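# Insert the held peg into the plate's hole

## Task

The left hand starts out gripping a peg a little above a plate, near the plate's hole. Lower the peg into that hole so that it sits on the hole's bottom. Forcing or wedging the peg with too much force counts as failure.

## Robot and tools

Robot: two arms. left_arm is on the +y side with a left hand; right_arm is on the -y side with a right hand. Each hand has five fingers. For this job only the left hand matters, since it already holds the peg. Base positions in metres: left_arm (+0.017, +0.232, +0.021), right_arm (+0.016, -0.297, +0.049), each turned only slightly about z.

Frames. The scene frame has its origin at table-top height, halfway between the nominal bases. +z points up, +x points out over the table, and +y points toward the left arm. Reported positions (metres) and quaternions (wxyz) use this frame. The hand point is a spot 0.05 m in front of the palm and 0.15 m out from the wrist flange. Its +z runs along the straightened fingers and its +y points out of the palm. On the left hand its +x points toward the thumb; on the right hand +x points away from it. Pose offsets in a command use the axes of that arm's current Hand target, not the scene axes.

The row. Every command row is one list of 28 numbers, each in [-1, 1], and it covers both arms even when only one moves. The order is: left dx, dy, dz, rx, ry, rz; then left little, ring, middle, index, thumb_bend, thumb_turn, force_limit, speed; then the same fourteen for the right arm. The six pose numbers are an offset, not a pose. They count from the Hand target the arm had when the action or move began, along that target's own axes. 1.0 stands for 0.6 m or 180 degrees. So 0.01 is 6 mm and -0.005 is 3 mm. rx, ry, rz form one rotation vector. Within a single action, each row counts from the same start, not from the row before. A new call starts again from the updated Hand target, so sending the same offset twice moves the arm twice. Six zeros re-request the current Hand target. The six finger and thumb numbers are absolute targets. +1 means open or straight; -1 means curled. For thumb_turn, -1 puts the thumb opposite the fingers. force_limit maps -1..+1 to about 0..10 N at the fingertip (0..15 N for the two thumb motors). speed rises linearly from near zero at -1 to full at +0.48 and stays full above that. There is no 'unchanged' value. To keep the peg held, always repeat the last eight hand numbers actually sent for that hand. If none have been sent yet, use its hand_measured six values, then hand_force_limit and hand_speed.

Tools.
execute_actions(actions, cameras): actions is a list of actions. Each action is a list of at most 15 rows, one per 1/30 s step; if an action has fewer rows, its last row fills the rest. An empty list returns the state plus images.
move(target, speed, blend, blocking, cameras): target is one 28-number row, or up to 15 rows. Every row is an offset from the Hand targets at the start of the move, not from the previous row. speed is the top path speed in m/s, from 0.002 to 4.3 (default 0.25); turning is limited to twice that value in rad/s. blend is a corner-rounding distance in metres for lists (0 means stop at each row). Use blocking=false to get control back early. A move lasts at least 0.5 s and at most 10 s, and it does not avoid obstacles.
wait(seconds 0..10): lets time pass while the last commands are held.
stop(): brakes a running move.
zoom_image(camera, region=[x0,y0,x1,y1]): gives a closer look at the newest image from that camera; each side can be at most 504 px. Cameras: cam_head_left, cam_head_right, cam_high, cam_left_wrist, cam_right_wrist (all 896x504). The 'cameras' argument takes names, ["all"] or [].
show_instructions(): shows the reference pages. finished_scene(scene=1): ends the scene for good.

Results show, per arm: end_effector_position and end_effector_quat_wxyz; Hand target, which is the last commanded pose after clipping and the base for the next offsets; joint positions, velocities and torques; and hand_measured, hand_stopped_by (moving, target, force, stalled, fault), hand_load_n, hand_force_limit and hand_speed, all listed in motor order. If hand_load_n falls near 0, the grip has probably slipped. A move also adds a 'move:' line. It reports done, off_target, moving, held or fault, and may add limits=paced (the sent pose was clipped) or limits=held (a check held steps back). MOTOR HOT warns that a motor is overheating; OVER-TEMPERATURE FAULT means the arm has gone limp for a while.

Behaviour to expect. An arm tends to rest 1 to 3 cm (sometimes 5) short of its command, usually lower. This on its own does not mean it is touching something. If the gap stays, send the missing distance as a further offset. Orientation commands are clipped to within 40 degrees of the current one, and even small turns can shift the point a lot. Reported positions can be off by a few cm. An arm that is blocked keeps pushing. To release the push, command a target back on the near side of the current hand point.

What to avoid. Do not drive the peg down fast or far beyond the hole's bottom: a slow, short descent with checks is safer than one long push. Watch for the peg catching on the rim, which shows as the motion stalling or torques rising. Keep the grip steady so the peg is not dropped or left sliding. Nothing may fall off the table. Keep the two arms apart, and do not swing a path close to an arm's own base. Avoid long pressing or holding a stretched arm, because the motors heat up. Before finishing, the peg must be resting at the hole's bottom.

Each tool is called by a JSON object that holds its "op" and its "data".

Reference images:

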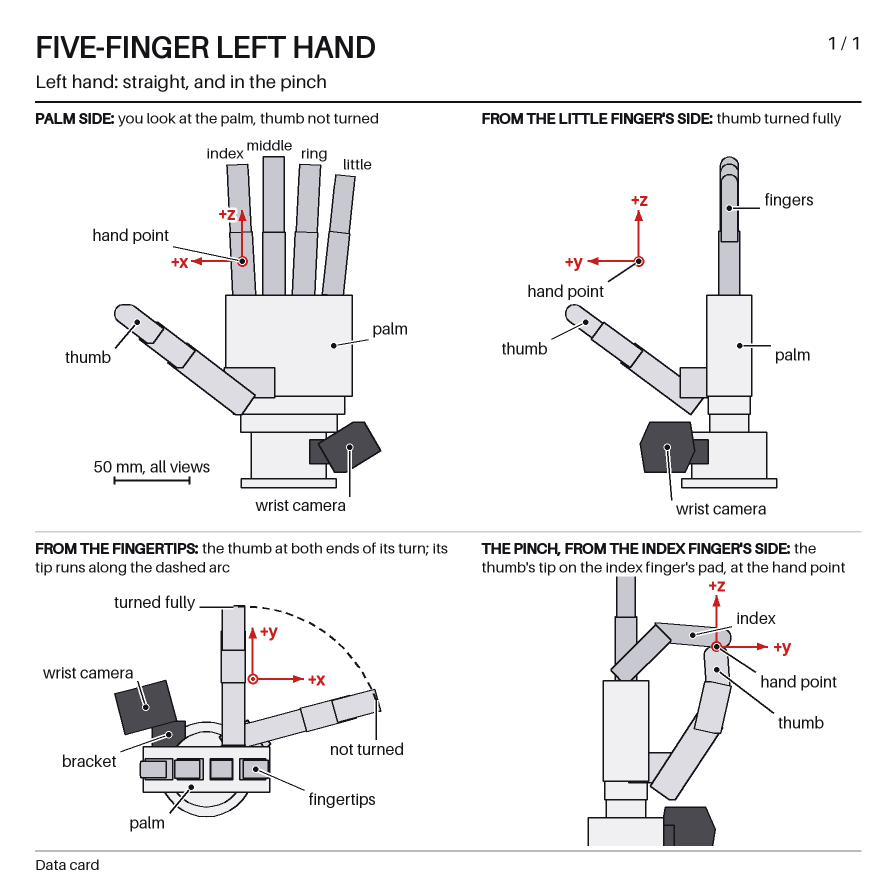

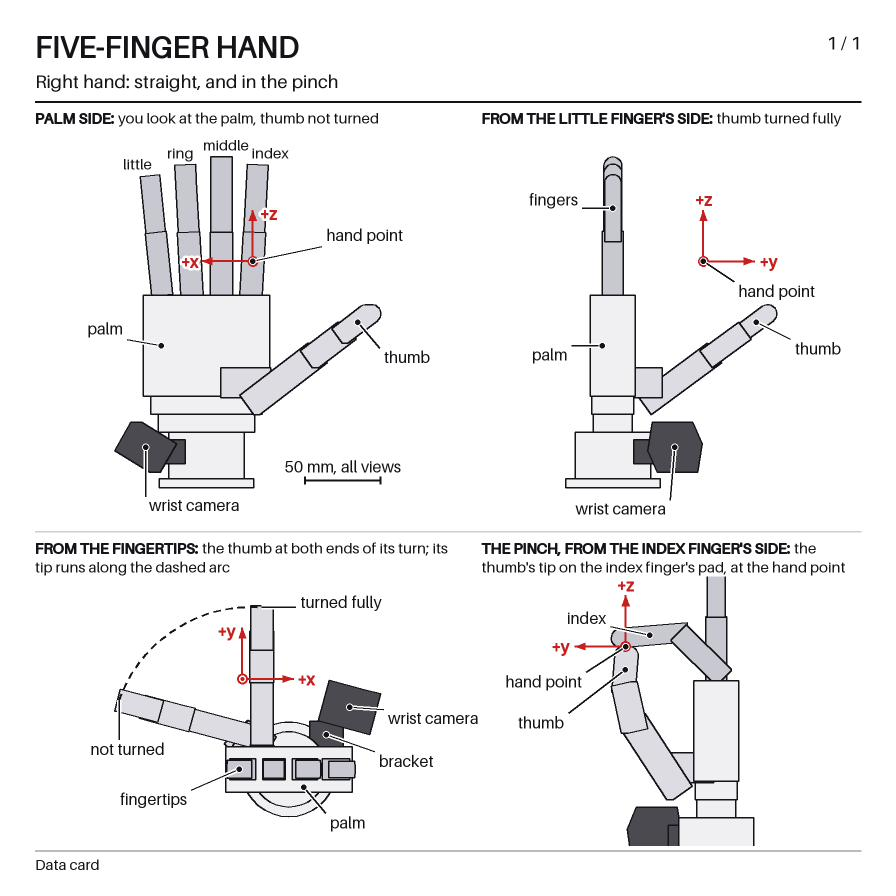

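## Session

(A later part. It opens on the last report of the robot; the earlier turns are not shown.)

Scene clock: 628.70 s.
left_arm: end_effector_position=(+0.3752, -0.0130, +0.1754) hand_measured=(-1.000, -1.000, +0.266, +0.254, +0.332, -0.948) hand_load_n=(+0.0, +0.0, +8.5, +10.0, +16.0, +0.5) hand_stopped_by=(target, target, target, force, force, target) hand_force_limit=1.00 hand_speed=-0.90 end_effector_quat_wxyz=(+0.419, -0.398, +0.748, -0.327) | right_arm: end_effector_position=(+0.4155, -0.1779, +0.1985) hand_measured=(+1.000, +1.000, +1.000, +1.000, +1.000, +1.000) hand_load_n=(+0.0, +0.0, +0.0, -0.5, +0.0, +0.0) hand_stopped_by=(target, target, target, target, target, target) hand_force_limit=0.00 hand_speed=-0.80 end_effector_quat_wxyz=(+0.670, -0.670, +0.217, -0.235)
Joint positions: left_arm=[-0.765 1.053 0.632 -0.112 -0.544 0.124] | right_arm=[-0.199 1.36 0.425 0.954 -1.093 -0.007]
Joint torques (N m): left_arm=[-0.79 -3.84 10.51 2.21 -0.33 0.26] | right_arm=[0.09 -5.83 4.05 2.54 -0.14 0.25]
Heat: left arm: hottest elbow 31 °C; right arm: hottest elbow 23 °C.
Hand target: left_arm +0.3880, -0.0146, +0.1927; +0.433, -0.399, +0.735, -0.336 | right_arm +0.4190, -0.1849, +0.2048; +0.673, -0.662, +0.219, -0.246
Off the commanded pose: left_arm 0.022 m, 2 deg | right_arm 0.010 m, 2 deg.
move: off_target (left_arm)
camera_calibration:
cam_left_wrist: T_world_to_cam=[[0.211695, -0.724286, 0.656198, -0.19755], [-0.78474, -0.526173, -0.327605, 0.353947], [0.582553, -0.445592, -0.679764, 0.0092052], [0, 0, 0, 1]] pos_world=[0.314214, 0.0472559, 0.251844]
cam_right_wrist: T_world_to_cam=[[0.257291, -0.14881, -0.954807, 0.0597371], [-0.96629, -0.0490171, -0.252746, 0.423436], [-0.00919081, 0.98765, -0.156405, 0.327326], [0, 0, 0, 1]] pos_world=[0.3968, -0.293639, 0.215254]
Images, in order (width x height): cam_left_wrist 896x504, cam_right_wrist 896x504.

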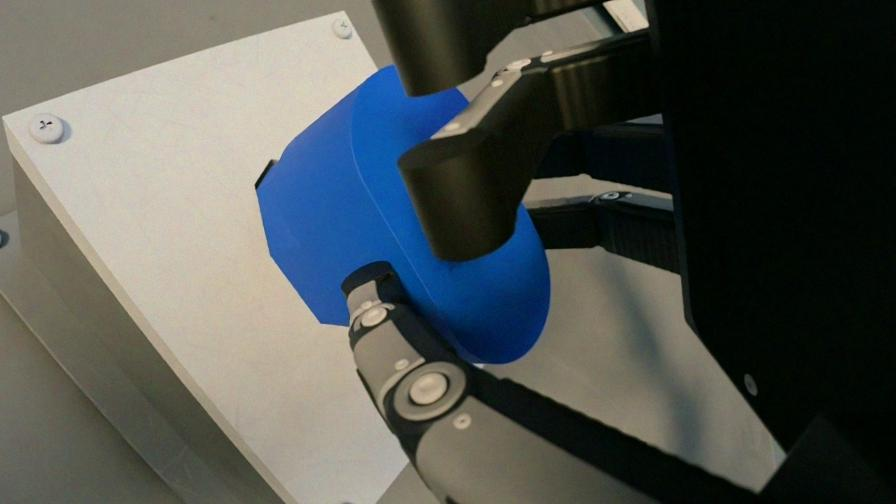

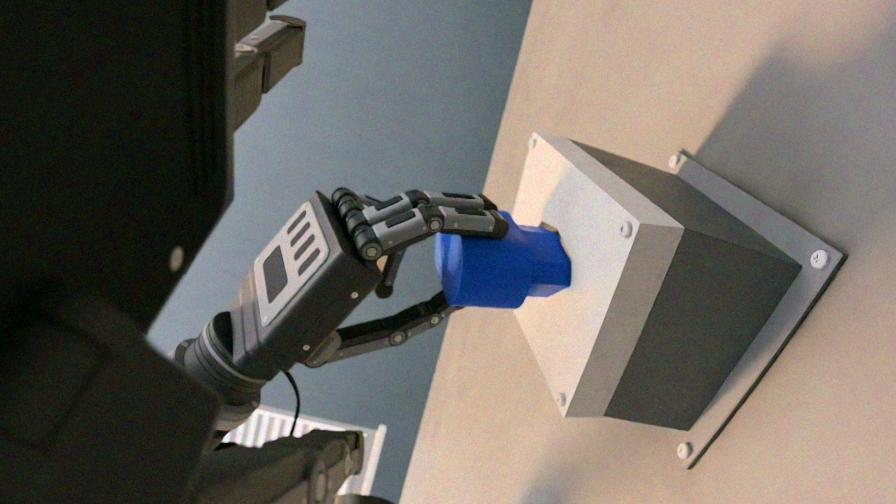

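{"op": "move", "data": {"target": [-0.0028,-0.0051,0.0007,0,0,0,-1.0,-1.0,0.264,0.254,0.326,-0.948,1.0,-0.9,0,0,0,0,0,0,1,1,1,1,1,1,0.0,-0.8], "cameras": ["cam_left_wrist","cam_right_wrist"], "speed": 0.02}}

{"op": "zoom_image", "data": {"camera": "cam_left_wrist", "region": [220, 140, 320, 250]}}

{"op": "zoom_image", "data": {"camera": "cam_right_wrist", "region": [450, 180, 600, 320]}}

Scene clock: 647.23 s.
left_arm: end_effector_position=(+0.3755, -0.0125, +0.1754) hand_measured=(-1.000, -1.000, +0.266, +0.254, +0.332, -0.948) hand_load_n=(+0.0, +0.0, +8.5, +9.5, +16.0, +1.0) hand_stopped_by=(target, target, target, force, force, target) hand_force_limit=1.00 hand_speed=-0.90 end_effector_quat_wxyz=(+0.419, -0.398, +0.748, -0.326) | right_arm: end_effector_position=(+0.4155, -0.1779, +0.1985) hand_measured=(+1.000, +1.000, +1.000, +1.000, +1.000, +1.000) hand_load_n=(+0.0, +0.0, -0.5, +0.0, +0.0, +0.0) hand_stopped_by=(target, target, target, target, target, target) hand_force_limit=0.00 hand_speed=-0.80 end_effector_quat_wxyz=(+0.670, -0.670, +0.217, -0.235)
Joint positions: left_arm=[-0.764 1.053 0.632 -0.112 -0.544 0.124] | right_arm=[-0.199 1.36 0.425 0.954 -1.093 -0.007]
Joint torques (N m): left_arm=[-0.62 -3.9 11.14 1.94 -0.21 0.29] | right_arm=[0.09 -5.83 4.04 2.51 -0.14 0.25]
Heat: left arm: hottest elbow 32 °C; right arm: hottest elbow 23 °C.
Hand target: left_arm +0.3898, -0.0146, +0.1957; +0.433, -0.399, +0.735, -0.336 | right_arm +0.4190, -0.1849, +0.2048; +0.673, -0.662, +0.219, -0.246
Off the commanded pose: left_arm 0.025 m, 2 deg | right_arm 0.010 m, 2 deg.
move: off_target (left_arm)
camera_calibration:
cam_left_wrist: T_world_to_cam=[[0.212743, -0.723984, 0.656192, -0.197571], [-0.783948, -0.527328, -0.327644, 0.354183], [0.583238, -0.444716, -0.679751, 0.0090529], [0, 0, 0, 1]] pos_world=[0.314413, 0.0477579, 0.251844]
cam_right_wrist: T_world_to_cam=[[0.257291, -0.14881, -0.954807, 0.0597371], [-0.96629, -0.0490171, -0.252746, 0.423436], [-0.00919081, 0.98765, -0.156405, 0.327326], [0, 0, 0, 1]] pos_world=[0.3968, -0.293639, 0.215254]
Images, in order (width x height): cam_left_wrist 896x504, cam_right_wrist 896x504.

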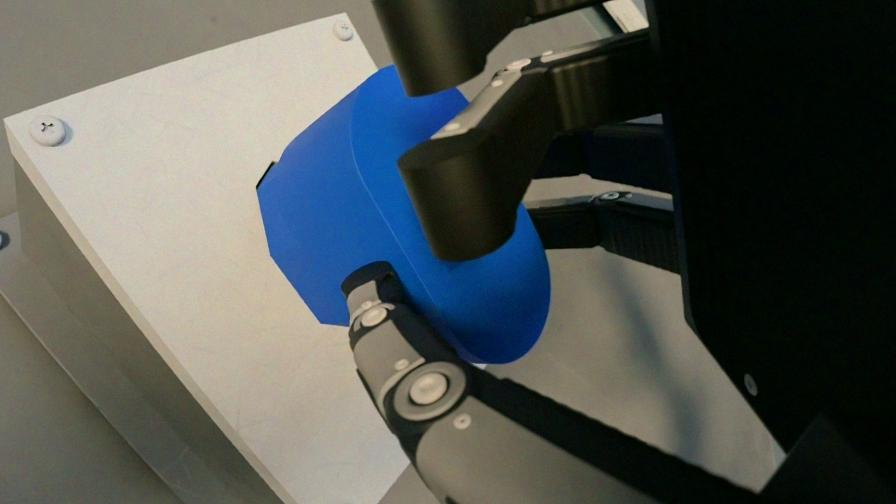

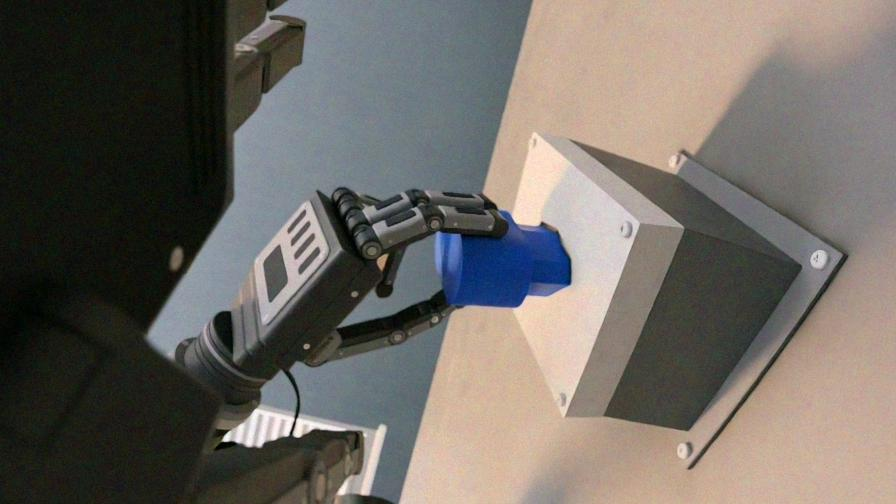

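Scaled by 4.582.

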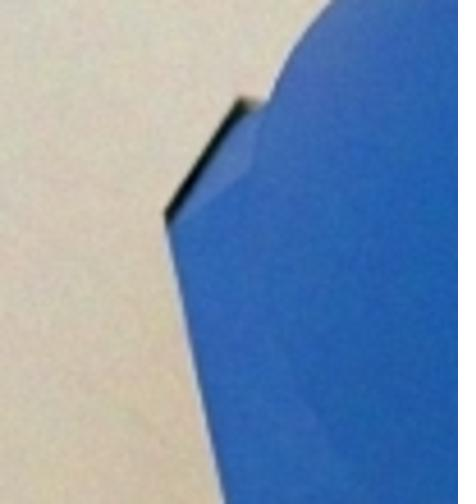

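Scaled by 3.360.

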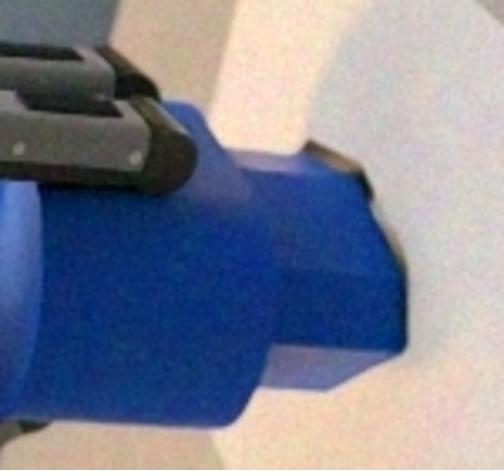

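{"op": "move", "data": {"target": [-0.0033,-0.0048,0.0048,0,0,0,-1.0,-1.0,0.264,0.254,0.326,-0.948,1.0,-0.9,0,0,0,0,0,0,1,1,1,1,1,1,0.0,-0.8], "cameras": ["cam_left_wrist","cam_right_wrist"], "speed": 0.02}}

{"op": "zoom_image", "data": {"camera": "cam_left_wrist", "region": [220, 140, 320, 250]}}

{"op": "zoom_image", "data": {"camera": "cam_right_wrist", "region": [450, 180, 600, 320]}}

Scene clock: 654.20 s.
left_arm: end_effector_position=(+0.3767, -0.0111, +0.1753) hand_measured=(-1.000, -1.000, +0.266, +0.254, +0.332, -0.948) hand_load_n=(+0.0, +0.0, +8.5, +9.5, +15.0, +0.5) hand_stopped_by=(target, target, target, force, force, target) hand_force_limit=1.00 hand_speed=-0.90 end_effector_quat_wxyz=(+0.419, -0.400, +0.747, -0.326) | right_arm: end_effector_position=(+0.4155, -0.1779, +0.1985) hand_measured=(+1.000, +1.000, +1.000, +1.000, +1.000, +1.000) hand_load_n=(+0.0, +0.0, +0.0, +0.0, +0.0, +0.0) hand_stopped_by=(target, target, target, target, target, target) hand_force_limit=0.00 hand_speed=-0.80 end_effector_quat_wxyz=(+0.670, -0.670, +0.217, -0.235)
Joint positions: left_arm=[-0.757 1.053 0.632 -0.112 -0.539 0.124] | right_arm=[-0.199 1.36 0.425 0.954 -1.093 -0.007]
Joint torques (N m): left_arm=[-0.44 -3.43 11.86 1.92 -0.1 0.33] | right_arm=[0.09 -5.83 4.05 2.51 -0.14 0.25]
Heat: left arm: hottest elbow 32 °C; right arm: hottest elbow 23 °C.
Hand target: left_arm +0.3939, -0.0146, +0.1977; +0.433, -0.399, +0.735, -0.336 | right_arm +0.4190, -0.1849, +0.2048; +0.673, -0.662, +0.219, -0.246
Off the commanded pose: left_arm 0.028 m, 2 deg | right_arm 0.010 m, 2 deg.
move: off_target (left_arm)
camera_calibration:
cam_left_wrist: T_world_to_cam=[[0.2154, -0.722432, 0.657035, -0.197804], [-0.783348, -0.529565, -0.325464, 0.355165], [0.583068, -0.444582, -0.679984, 0.00894532], [0, 0, 0, 1]] pos_world=[0.315609, 0.0491601, 0.25164]
cam_right_wrist: T_world_to_cam=[[0.257291, -0.14881, -0.954807, 0.0597371], [-0.96629, -0.0490171, -0.252746, 0.423436], [-0.00919081, 0.98765, -0.156405, 0.327326], [0, 0, 0, 1]] pos_world=[0.3968, -0.293639, 0.215254]
Images, in order (width x height): cam_left_wrist 896x504, cam_right_wrist 896x504.

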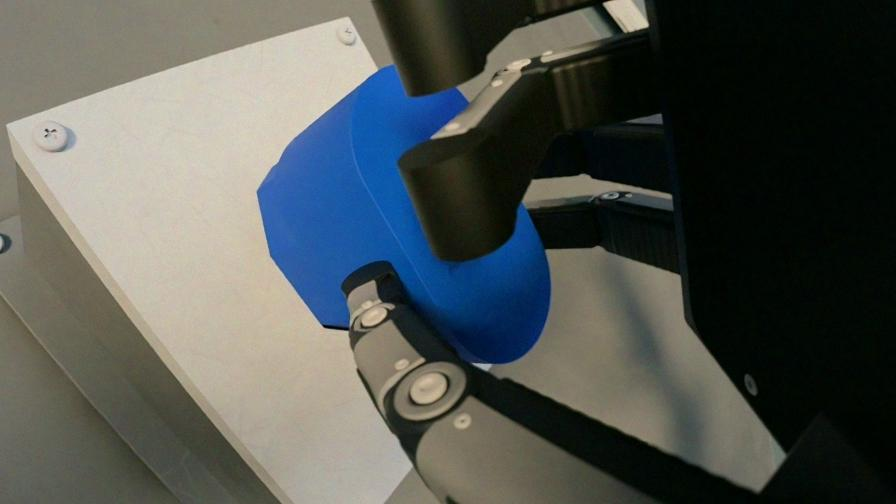

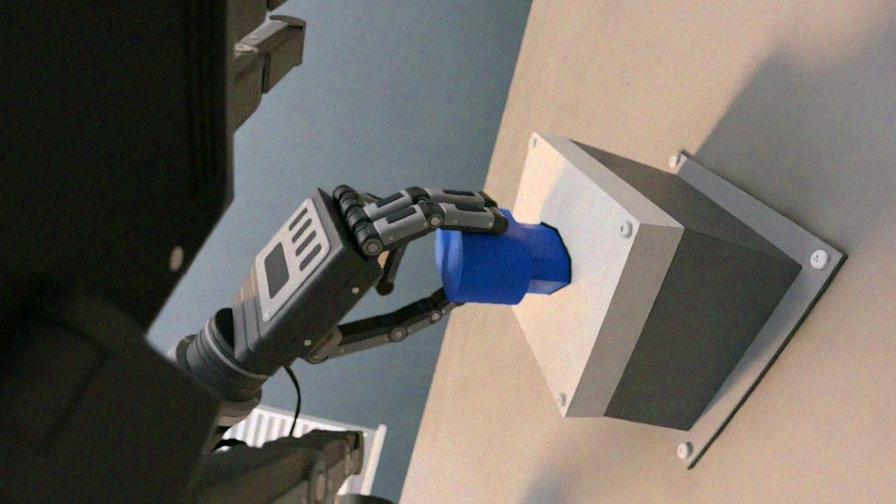

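Scaled by 4.582.

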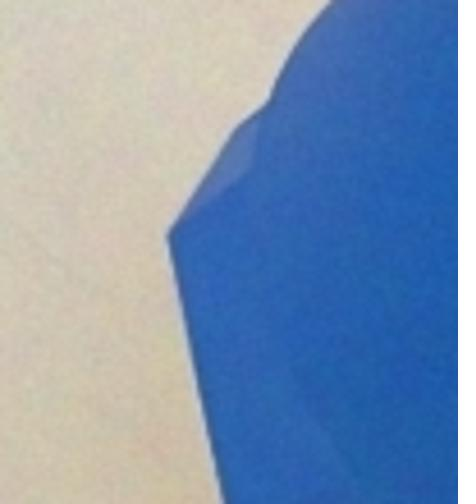

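Scaled by 3.360.

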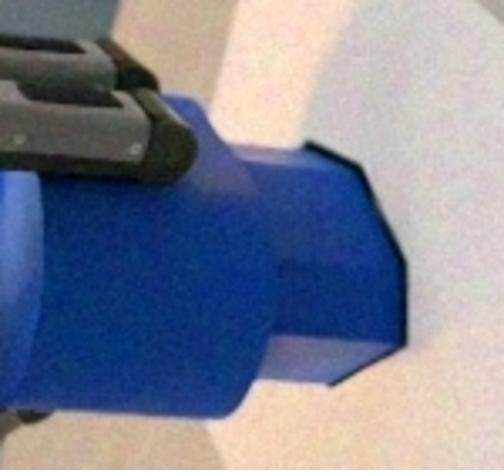

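{"op": "zoom_image", "data": {"camera": "cam_left_wrist", "region": [250, 150, 310, 210]}}

{"op": "zoom_image", "data": {"camera": "cam_left_wrist", "region": [290, 290, 360, 350]}}

{"op": "zoom_image", "data": {"camera": "cam_left_wrist", "region": [250, 220, 320, 290]}}

{"op": "zoom_image", "data": {"camera": "cam_right_wrist", "region": [520, 210, 590, 310]}}

Scaled by 8.400.

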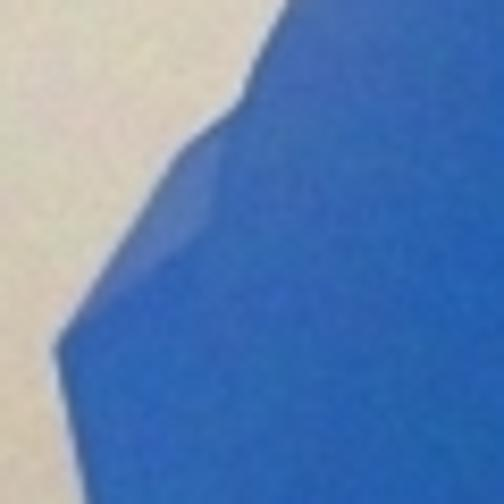

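Scaled by 7.200.

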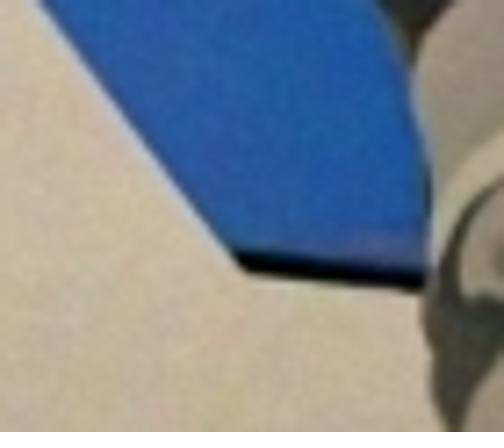

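Scaled by 7.200.

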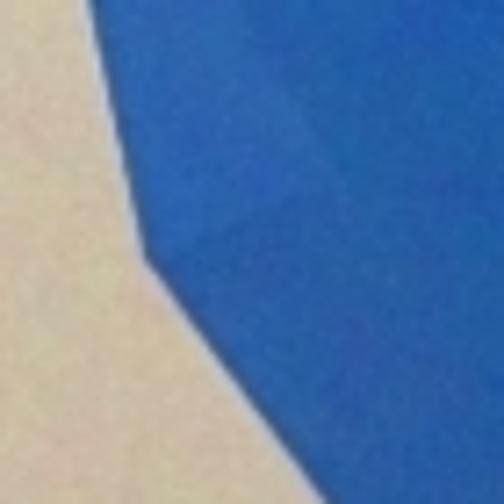

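Scaled by 5.040.

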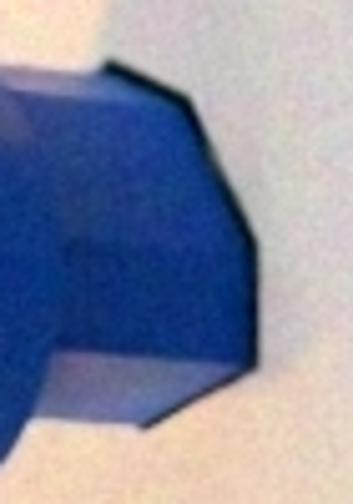

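{"op": "move", "data": {"target": [0.0026,-0.0016,-0.0002,0,0,0,-1.0,-1.0,0.264,0.254,0.326,-0.948,1.0,-0.9,0,0,0,0,0,0,1,1,1,1,1,1,0.0,-0.8], "cameras": ["cam_left_wrist","cam_right_wrist"], "speed": 0.02}}

{"op": "zoom_image", "data": {"camera": "cam_left_wrist", "region": [250, 150, 310, 210]}}

{"op": "zoom_image", "data": {"camera": "cam_left_wrist", "region": [250, 250, 360, 350]}}

{"op": "zoom_image", "data": {"camera": "cam_right_wrist", "region": [520, 210, 590, 310]}}

Scene clock: 668.93 s.
left_arm: end_effector_position=(+0.3767, -0.0111, +0.1753) hand_measured=(-1.000, -1.000, +0.266, +0.254, +0.332, -0.948) hand_load_n=(+0.0, +0.0, +8.5, +10.0, +15.0, +0.0) hand_stopped_by=(target, target, target, force, force, target) hand_force_limit=1.00 hand_speed=-0.90 end_effector_quat_wxyz=(+0.419, -0.400, +0.747, -0.326) | right_arm: end_effector_position=(+0.4155, -0.1779, +0.1985) hand_measured=(+1.000, +1.000, +1.000, +1.000, +1.000, +1.000) hand_load_n=(+0.0, +0.0, +0.0, +0.0, +0.0, +0.0) hand_stopped_by=(target, target, target, target, target, target) hand_force_limit=0.00 hand_speed=-0.80 end_effector_quat_wxyz=(+0.670, -0.670, +0.217, -0.235)
Joint positions: left_arm=[-0.757 1.053 0.632 -0.112 -0.539 0.124] | right_arm=[-0.199 1.36 0.425 0.954 -1.093 -0.007]
Joint torques (N m): left_arm=[-0.85 -3.25 12.07 1.87 -0.24 0.31] | right_arm=[0.09 -5.83 4.05 2.52 -0.14 0.25]
Heat: left arm: hottest elbow 32 °C; right arm: hottest elbow 23 °C.
Hand target: left_arm +0.3936, -0.0164, +0.1980; +0.433, -0.399, +0.735, -0.336 | right_arm +0.4190, -0.1849, +0.2048; +0.673, -0.662, +0.219, -0.246
Off the commanded pose: left_arm 0.029 m, 2 deg | right_arm 0.010 m, 2 deg.
move: off_target (left_arm)
camera_calibration:
cam_left_wrist: T_world_to_cam=[[0.2154, -0.722432, 0.657035, -0.197804], [-0.783348, -0.529565, -0.325464, 0.355165], [0.583068, -0.444582, -0.679984, 0.00894532], [0, 0, 0, 1]] pos_world=[0.315609, 0.0491601, 0.25164]
cam_right_wrist: T_world_to_cam=[[0.257291, -0.14881, -0.954807, 0.0597371], [-0.96629, -0.0490171, -0.252746, 0.423436], [-0.00919081, 0.98765, -0.156405, 0.327326], [0, 0, 0, 1]] pos_world=[0.3968, -0.293639, 0.215254]
Images, in order (width x height): cam_left_wrist 896x504, cam_right_wrist 896x504.

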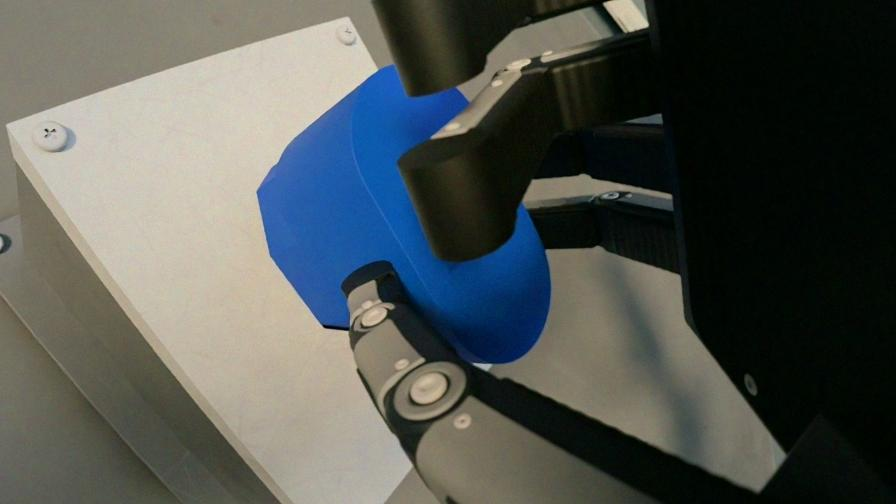

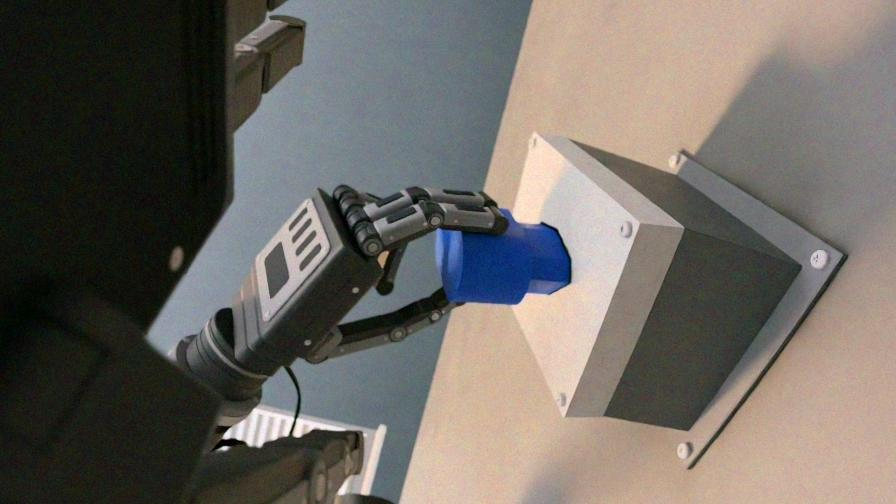

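Scaled by 8.400.

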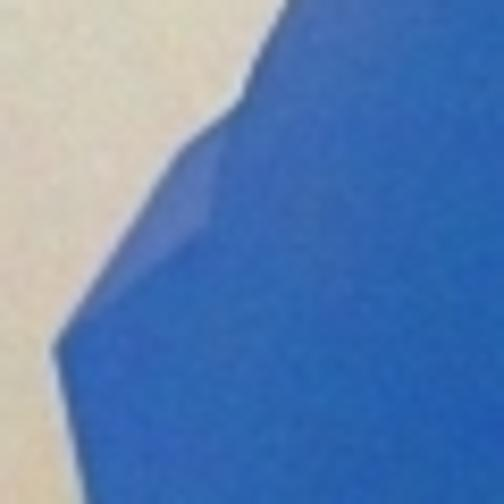

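Scaled by 4.582.

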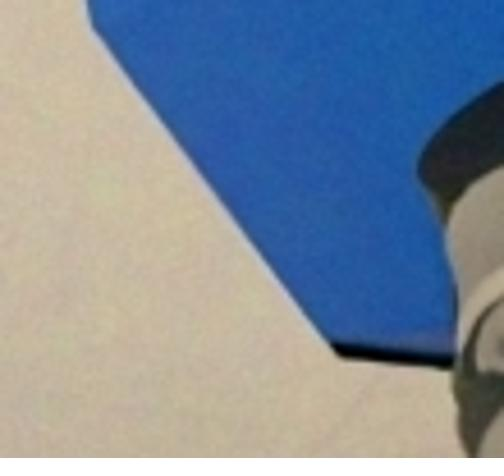

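Scaled by 5.040.

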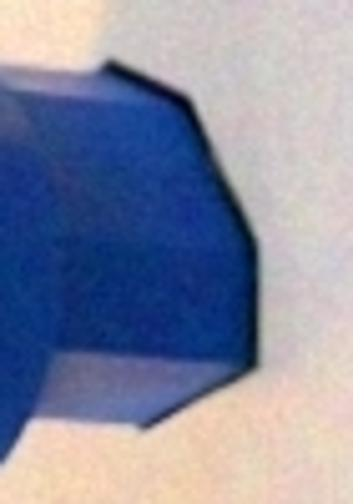

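{"op": "move", "data": {"target": [0.0032,0.0052,0.0065,0,0,0,-1.0,-1.0,0.264,0.254,0.326,-0.948,1.0,-0.9,0,0,0,0,0,0,1,1,1,1,1,1,0.0,-0.8], "cameras": ["cam_left_wrist","cam_right_wrist"], "speed": 0.02}}

{"op": "zoom_image", "data": {"camera": "cam_left_wrist", "region": [240, 140, 360, 350]}}

{"op": "zoom_image", "data": {"camera": "cam_right_wrist", "region": [520, 210, 590, 310]}}

Scene clock: 679.83 s.
left_arm: end_effector_position=(+0.3774, -0.0116, +0.1736) hand_measured=(-1.000, -1.000, +0.266, +0.254, +0.332, -0.948) hand_load_n=(+0.0, +0.0, +8.5, +9.5, +13.5, +0.5) hand_stopped_by=(target, target, target, force, force, target) hand_force_limit=1.00 hand_speed=-0.90 end_effector_quat_wxyz=(+0.419, -0.399, +0.748, -0.325) | right_arm: end_effector_position=(+0.4155, -0.1779, +0.1985) hand_measured=(+1.000, +1.000, +1.000, +1.000, +1.000, +1.000) hand_load_n=(+0.0, +0.0, +0.0, +0.0, +0.0, +0.0) hand_stopped_by=(target, target, target, target, target, target) hand_force_limit=0.00 hand_speed=-0.80 end_effector_quat_wxyz=(+0.670, -0.670, +0.217, -0.235)
Joint positions: left_arm=[-0.757 1.059 0.632 -0.107 -0.539 0.125] | right_arm=[-0.199 1.36 0.425 0.954 -1.093 -0.007]
Joint torques (N m): left_arm=[-0.67 -2.78 11.63 2.44 -0.16 0.31] | right_arm=[0.03 -5.89 4.05 2.54 -0.14 0.25]
Heat: left arm: hottest elbow 33 °C; right arm: hottest elbow 22 °C.
Hand target: left_arm +0.3956, -0.0172, +0.1931; +0.433, -0.399, +0.735, -0.336 | right_arm +0.4190, -0.1849, +0.2048; +0.673, -0.662, +0.219, -0.246
Off the commanded pose: left_arm 0.027 m, 2 deg | right_arm 0.010 m, 2 deg.
move: off_target (left_arm)
camera_calibration:
cam_left_wrist: T_world_to_cam=[[0.215463, -0.724172, 0.655096, -0.197021], [-0.783953, -0.528263, -0.326121, 0.355174], [0.582231, -0.443298, -0.681538, 0.00769566], [0, 0, 0, 1]] pos_world=[0.31641, 0.0483602, 0.250142]
cam_right_wrist: T_world_to_cam=[[0.257291, -0.14881, -0.954807, 0.0597371], [-0.96629, -0.0490171, -0.252746, 0.423436], [-0.00919081, 0.98765, -0.156405, 0.327326], [0, 0, 0, 1]] pos_world=[0.3968, -0.293639, 0.215254]
Images, in order (width x height): cam_left_wrist 896x504, cam_right_wrist 896x504.

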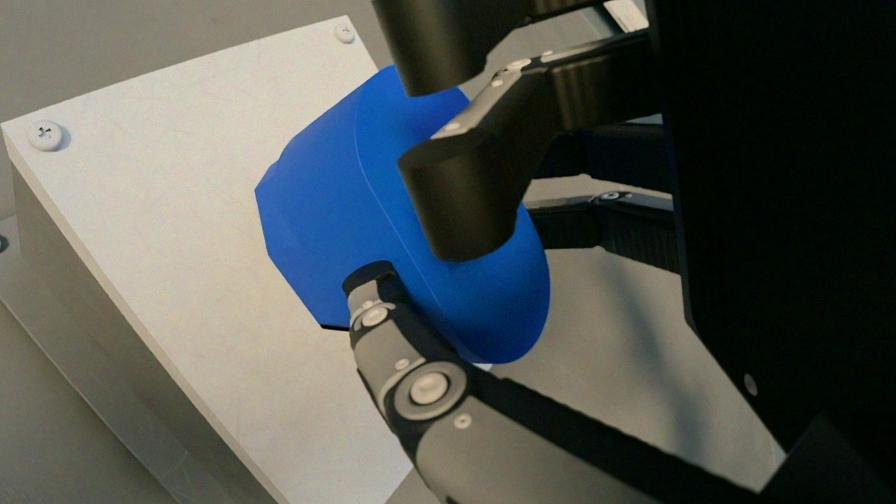

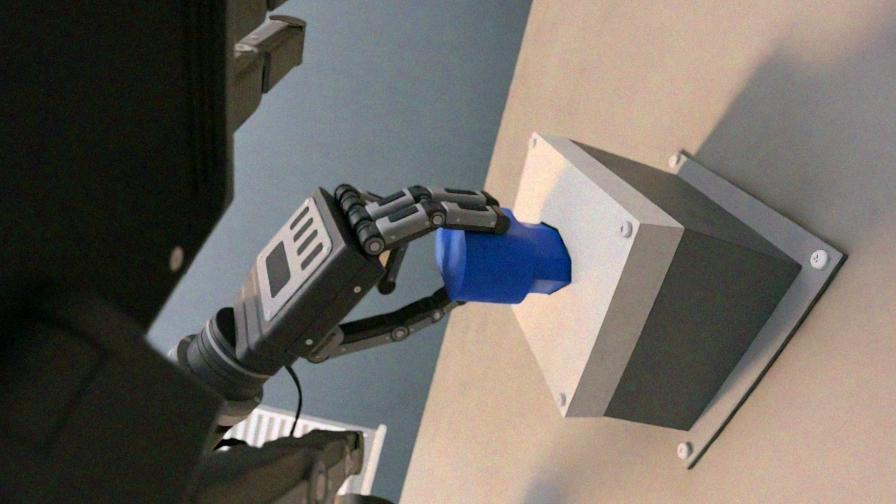

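Scaled by 2.400.

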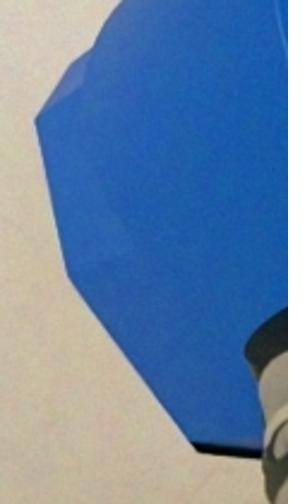

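Scaled by 5.040.

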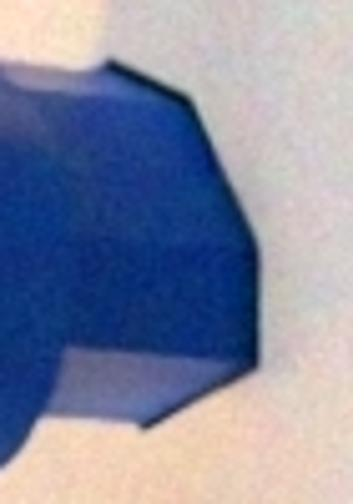

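{"op": "move", "data": {"target": [0.0015,-0.0075,0.0018,0,0,0,-1.0,-1.0,0.264,0.254,0.326,-0.948,1.0,-0.9,0,0,0,0,0,0,1,1,1,1,1,1,0.0,-0.8], "speed": 0.02, "cameras": ["cam_left_wrist","cam_right_wrist"]}}

Scene clock: 703.63 s.
left_arm: end_effector_position=(+0.3786, -0.0129, +0.1729) hand_measured=(-1.000, -1.000, +0.266, +0.254, +0.332, -0.948) hand_load_n=(+0.0, +0.0, +7.0, +9.5, +12.5, +1.0) hand_stopped_by=(target, target, target, force, force, target) hand_force_limit=1.00 hand_speed=-0.90 end_effector_quat_wxyz=(+0.419, -0.399, +0.749, -0.324) | right_arm: end_effector_position=(+0.4155, -0.1779, +0.1985) hand_measured=(+1.000, +1.000, +1.000, +1.000, +1.000, +1.000) hand_load_n=(-0.5, +0.0, +0.0, +0.0, +0.0, +0.0) hand_stopped_by=(target, target, target, target, target, target) hand_force_limit=0.00 hand_speed=-0.80 end_effector_quat_wxyz=(+0.670, -0.670, +0.217, -0.235)
Joint positions: left_arm=[-0.757 1.067 0.636 -0.107 -0.539 0.125] | right_arm=[-0.199 1.36 0.425 0.954 -1.093 -0.007]
Joint torques (N m): left_arm=[-0.85 -2.9 12.3 2.18 -0.24 0.29] | right_arm=[0.09 -5.89 4.04 2.54 -0.14 0.25]
Heat: left arm: hottest elbow 33 °C; right arm: hottest elbow 22 °C.
Hand target: left_arm +0.3976, -0.0202, +0.1961; +0.433, -0.399, +0.735, -0.336 | right_arm +0.4190, -0.1849, +0.2048; +0.673, -0.662, +0.219, -0.246
Off the commanded pose: left_arm 0.031 m, 3 deg | right_arm 0.010 m, 2 deg.
move: off_target (left_arm)
camera_calibration:
cam_left_wrist: T_world_to_cam=[[0.216941, -0.725614, 0.653009, -0.197954], [-0.78467, -0.52756, -0.325536, 0.35545], [0.580715, -0.441774, -0.683817, 0.00696741], [0, 0, 0, 1]] pos_world=[0.317809, 0.046961, 0.249742]
cam_right_wrist: T_world_to_cam=[[0.257291, -0.14881, -0.954807, 0.0597371], [-0.96629, -0.0490171, -0.252746, 0.423436], [-0.00919081, 0.98765, -0.156405, 0.327326], [0, 0, 0, 1]] pos_world=[0.3968, -0.293639, 0.215254]
Images, in order (width x height): cam_left_wrist 896x504, cam_right_wrist 896x504.

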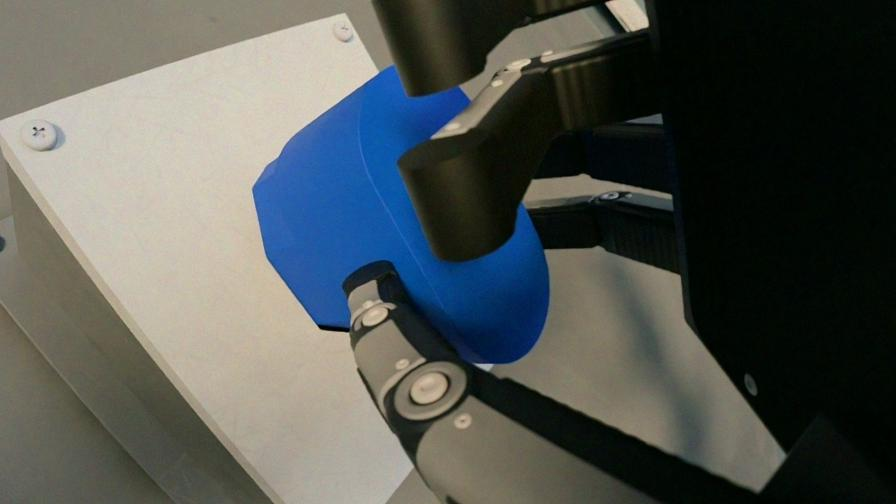

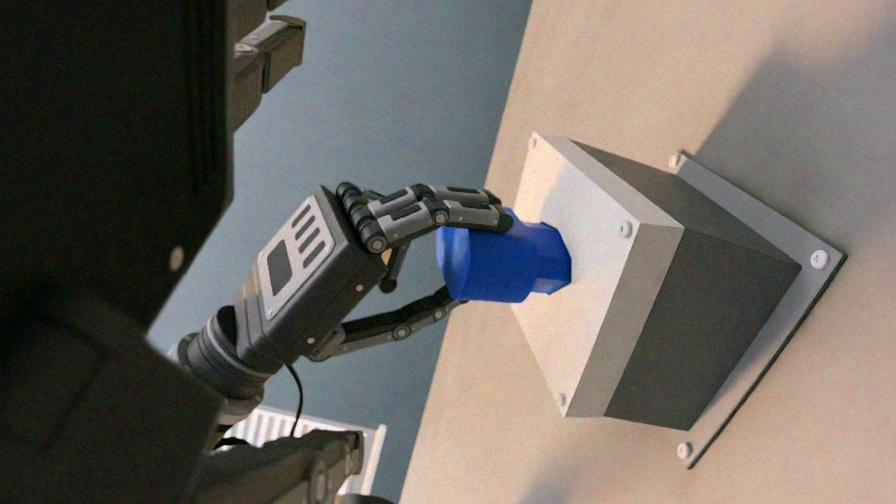

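{"op": "zoom_image", "data": {"camera": "cam_left_wrist", "region": [240, 140, 360, 350]}}

{"op": "zoom_image", "data": {"camera": "cam_right_wrist", "region": [520, 210, 590, 310]}}

Scaled by 2.400.

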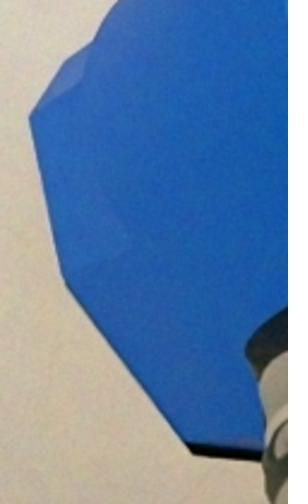

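Scaled by 5.040.

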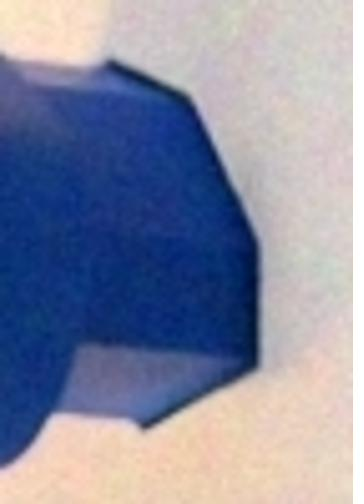

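{"op": "zoom_image", "data": {"camera": "cam_left_wrist", "region": [296, 296, 356, 346]}}

{"op": "zoom_image", "data": {"camera": "cam_left_wrist", "region": [242, 140, 302, 270]}}

{"op": "zoom_image", "data": {"camera": "cam_right_wrist", "region": [535, 215, 580, 260]}}

{"op": "zoom_image", "data": {"camera": "cam_right_wrist", "region": [535, 255, 580, 300]}}

Scaled by 8.400.

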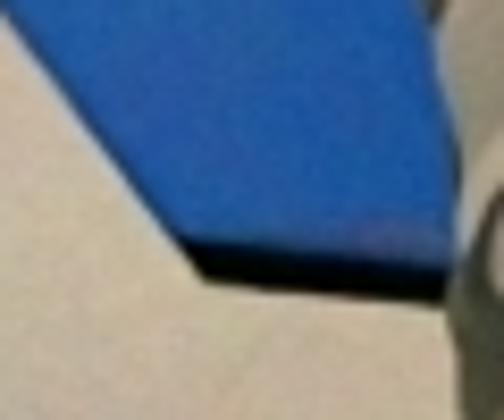

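Scaled by 3.877.

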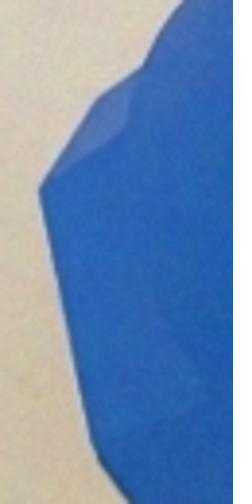

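Scaled by 11.200.

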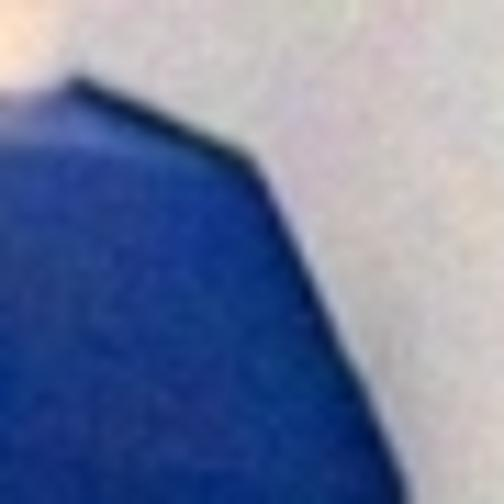

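Scaled by 11.200.

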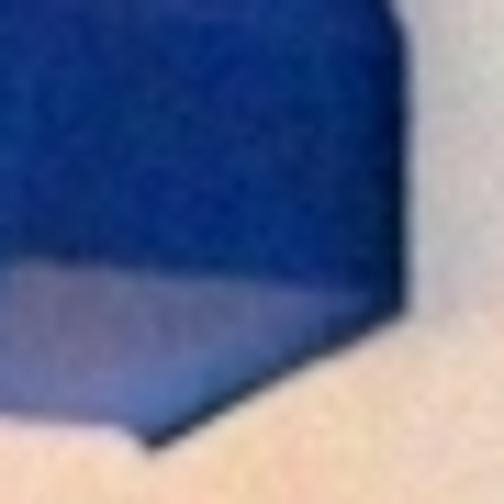

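{"op": "move", "data": {"target": [0.0054,0.0048,-0.0003,0,0,0,-1.0,-1.0,0.264,0.254,0.326,-0.948,1.0,-0.9,0,0,0,0,0,0,1,1,1,1,1,1,0.0,-0.8], "speed": 0.02, "cameras": ["cam_left_wrist","cam_right_wrist"]}}

{"op": "zoom_image", "data": {"camera": "cam_left_wrist", "region": [240, 140, 360, 350]}}

{"op": "zoom_image", "data": {"camera": "cam_right_wrist", "region": [520, 210, 590, 310]}}

Scene clock: 764.30 s.
left_arm: end_effector_position=(+0.3789, -0.0123, +0.1724) hand_measured=(-1.000, -1.000, +0.266, +0.254, +0.332, -0.948) hand_load_n=(+0.0, +0.0, +7.5, +9.5, +12.5, +0.5) hand_stopped_by=(target, target, target, force, force, target) hand_force_limit=1.00 hand_speed=-0.90 end_effector_quat_wxyz=(+0.419, -0.399, +0.749, -0.323) | right_arm: end_effector_position=(+0.4155, -0.1779, +0.1985) hand_measured=(+1.000, +1.000, +1.000, +1.000, +1.000, +1.000) hand_load_n=(+0.0, +0.0, +0.0, +0.0, +0.0, +0.0) hand_stopped_by=(target, target, target, target, target, target) hand_force_limit=0.00 hand_speed=-0.80 end_effector_quat_wxyz=(+0.670, -0.670, +0.217, -0.235)
Joint positions: left_arm=[-0.757 1.068 0.636 -0.107 -0.542 0.125] | right_arm=[-0.199 1.36 0.425 0.954 -1.093 -0.007]
Joint torques (N m): left_arm=[-1.32 -2.78 11.75 2.47 -0.37 0.25] | right_arm=[0.15 -5.83 4.05 2.52 -0.14 0.25]
Heat: left arm: hottest elbow 37 °C; right arm: hottest elbow 22 °C.
Hand target: left_arm +0.3956, -0.0217, +0.1925; +0.433, -0.399, +0.735, -0.336 | right_arm +0.4190, -0.1849, +0.2048; +0.673, -0.662, +0.219, -0.246
Off the commanded pose: left_arm 0.028 m, 3 deg | right_arm 0.010 m, 2 deg.
move: off_target (left_arm)
camera_calibration:
cam_left_wrist: T_world_to_cam=[[0.218764, -0.726461, 0.651458, -0.19772], [-0.783274, -0.528884, -0.326747, 0.355425], [0.581915, -0.43879, -0.684718, 0.00643202], [0, 0, 0, 1]] pos_world=[0.317906, 0.0471652, 0.249344]
cam_right_wrist: T_world_to_cam=[[0.257291, -0.14881, -0.954807, 0.0597371], [-0.96629, -0.0490171, -0.252746, 0.423436], [-0.00919081, 0.98765, -0.156405, 0.327326], [0, 0, 0, 1]] pos_world=[0.3968, -0.293639, 0.215254]
Images, in order (width x height): cam_left_wrist 896x504, cam_right_wrist 896x504.

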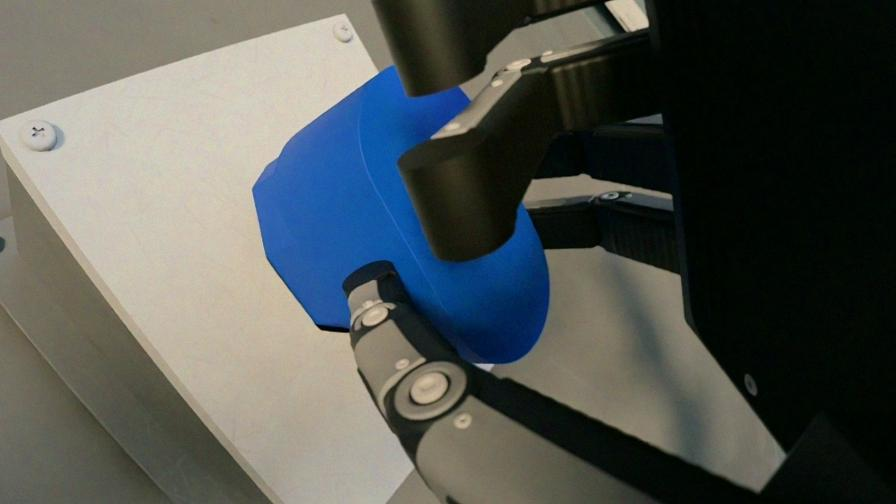

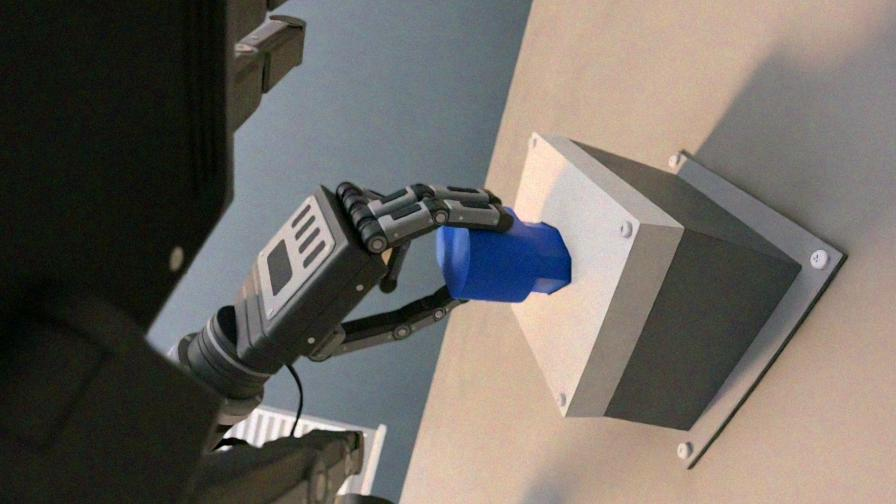

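Scaled by 2.400.

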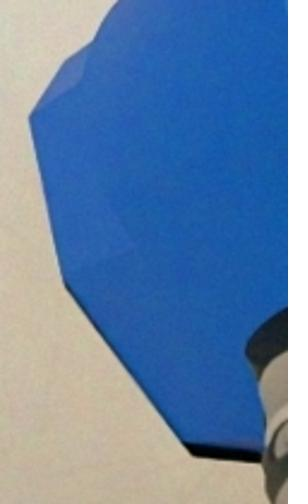

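Scaled by 5.040.

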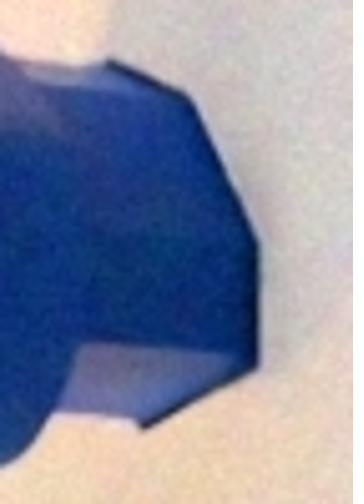

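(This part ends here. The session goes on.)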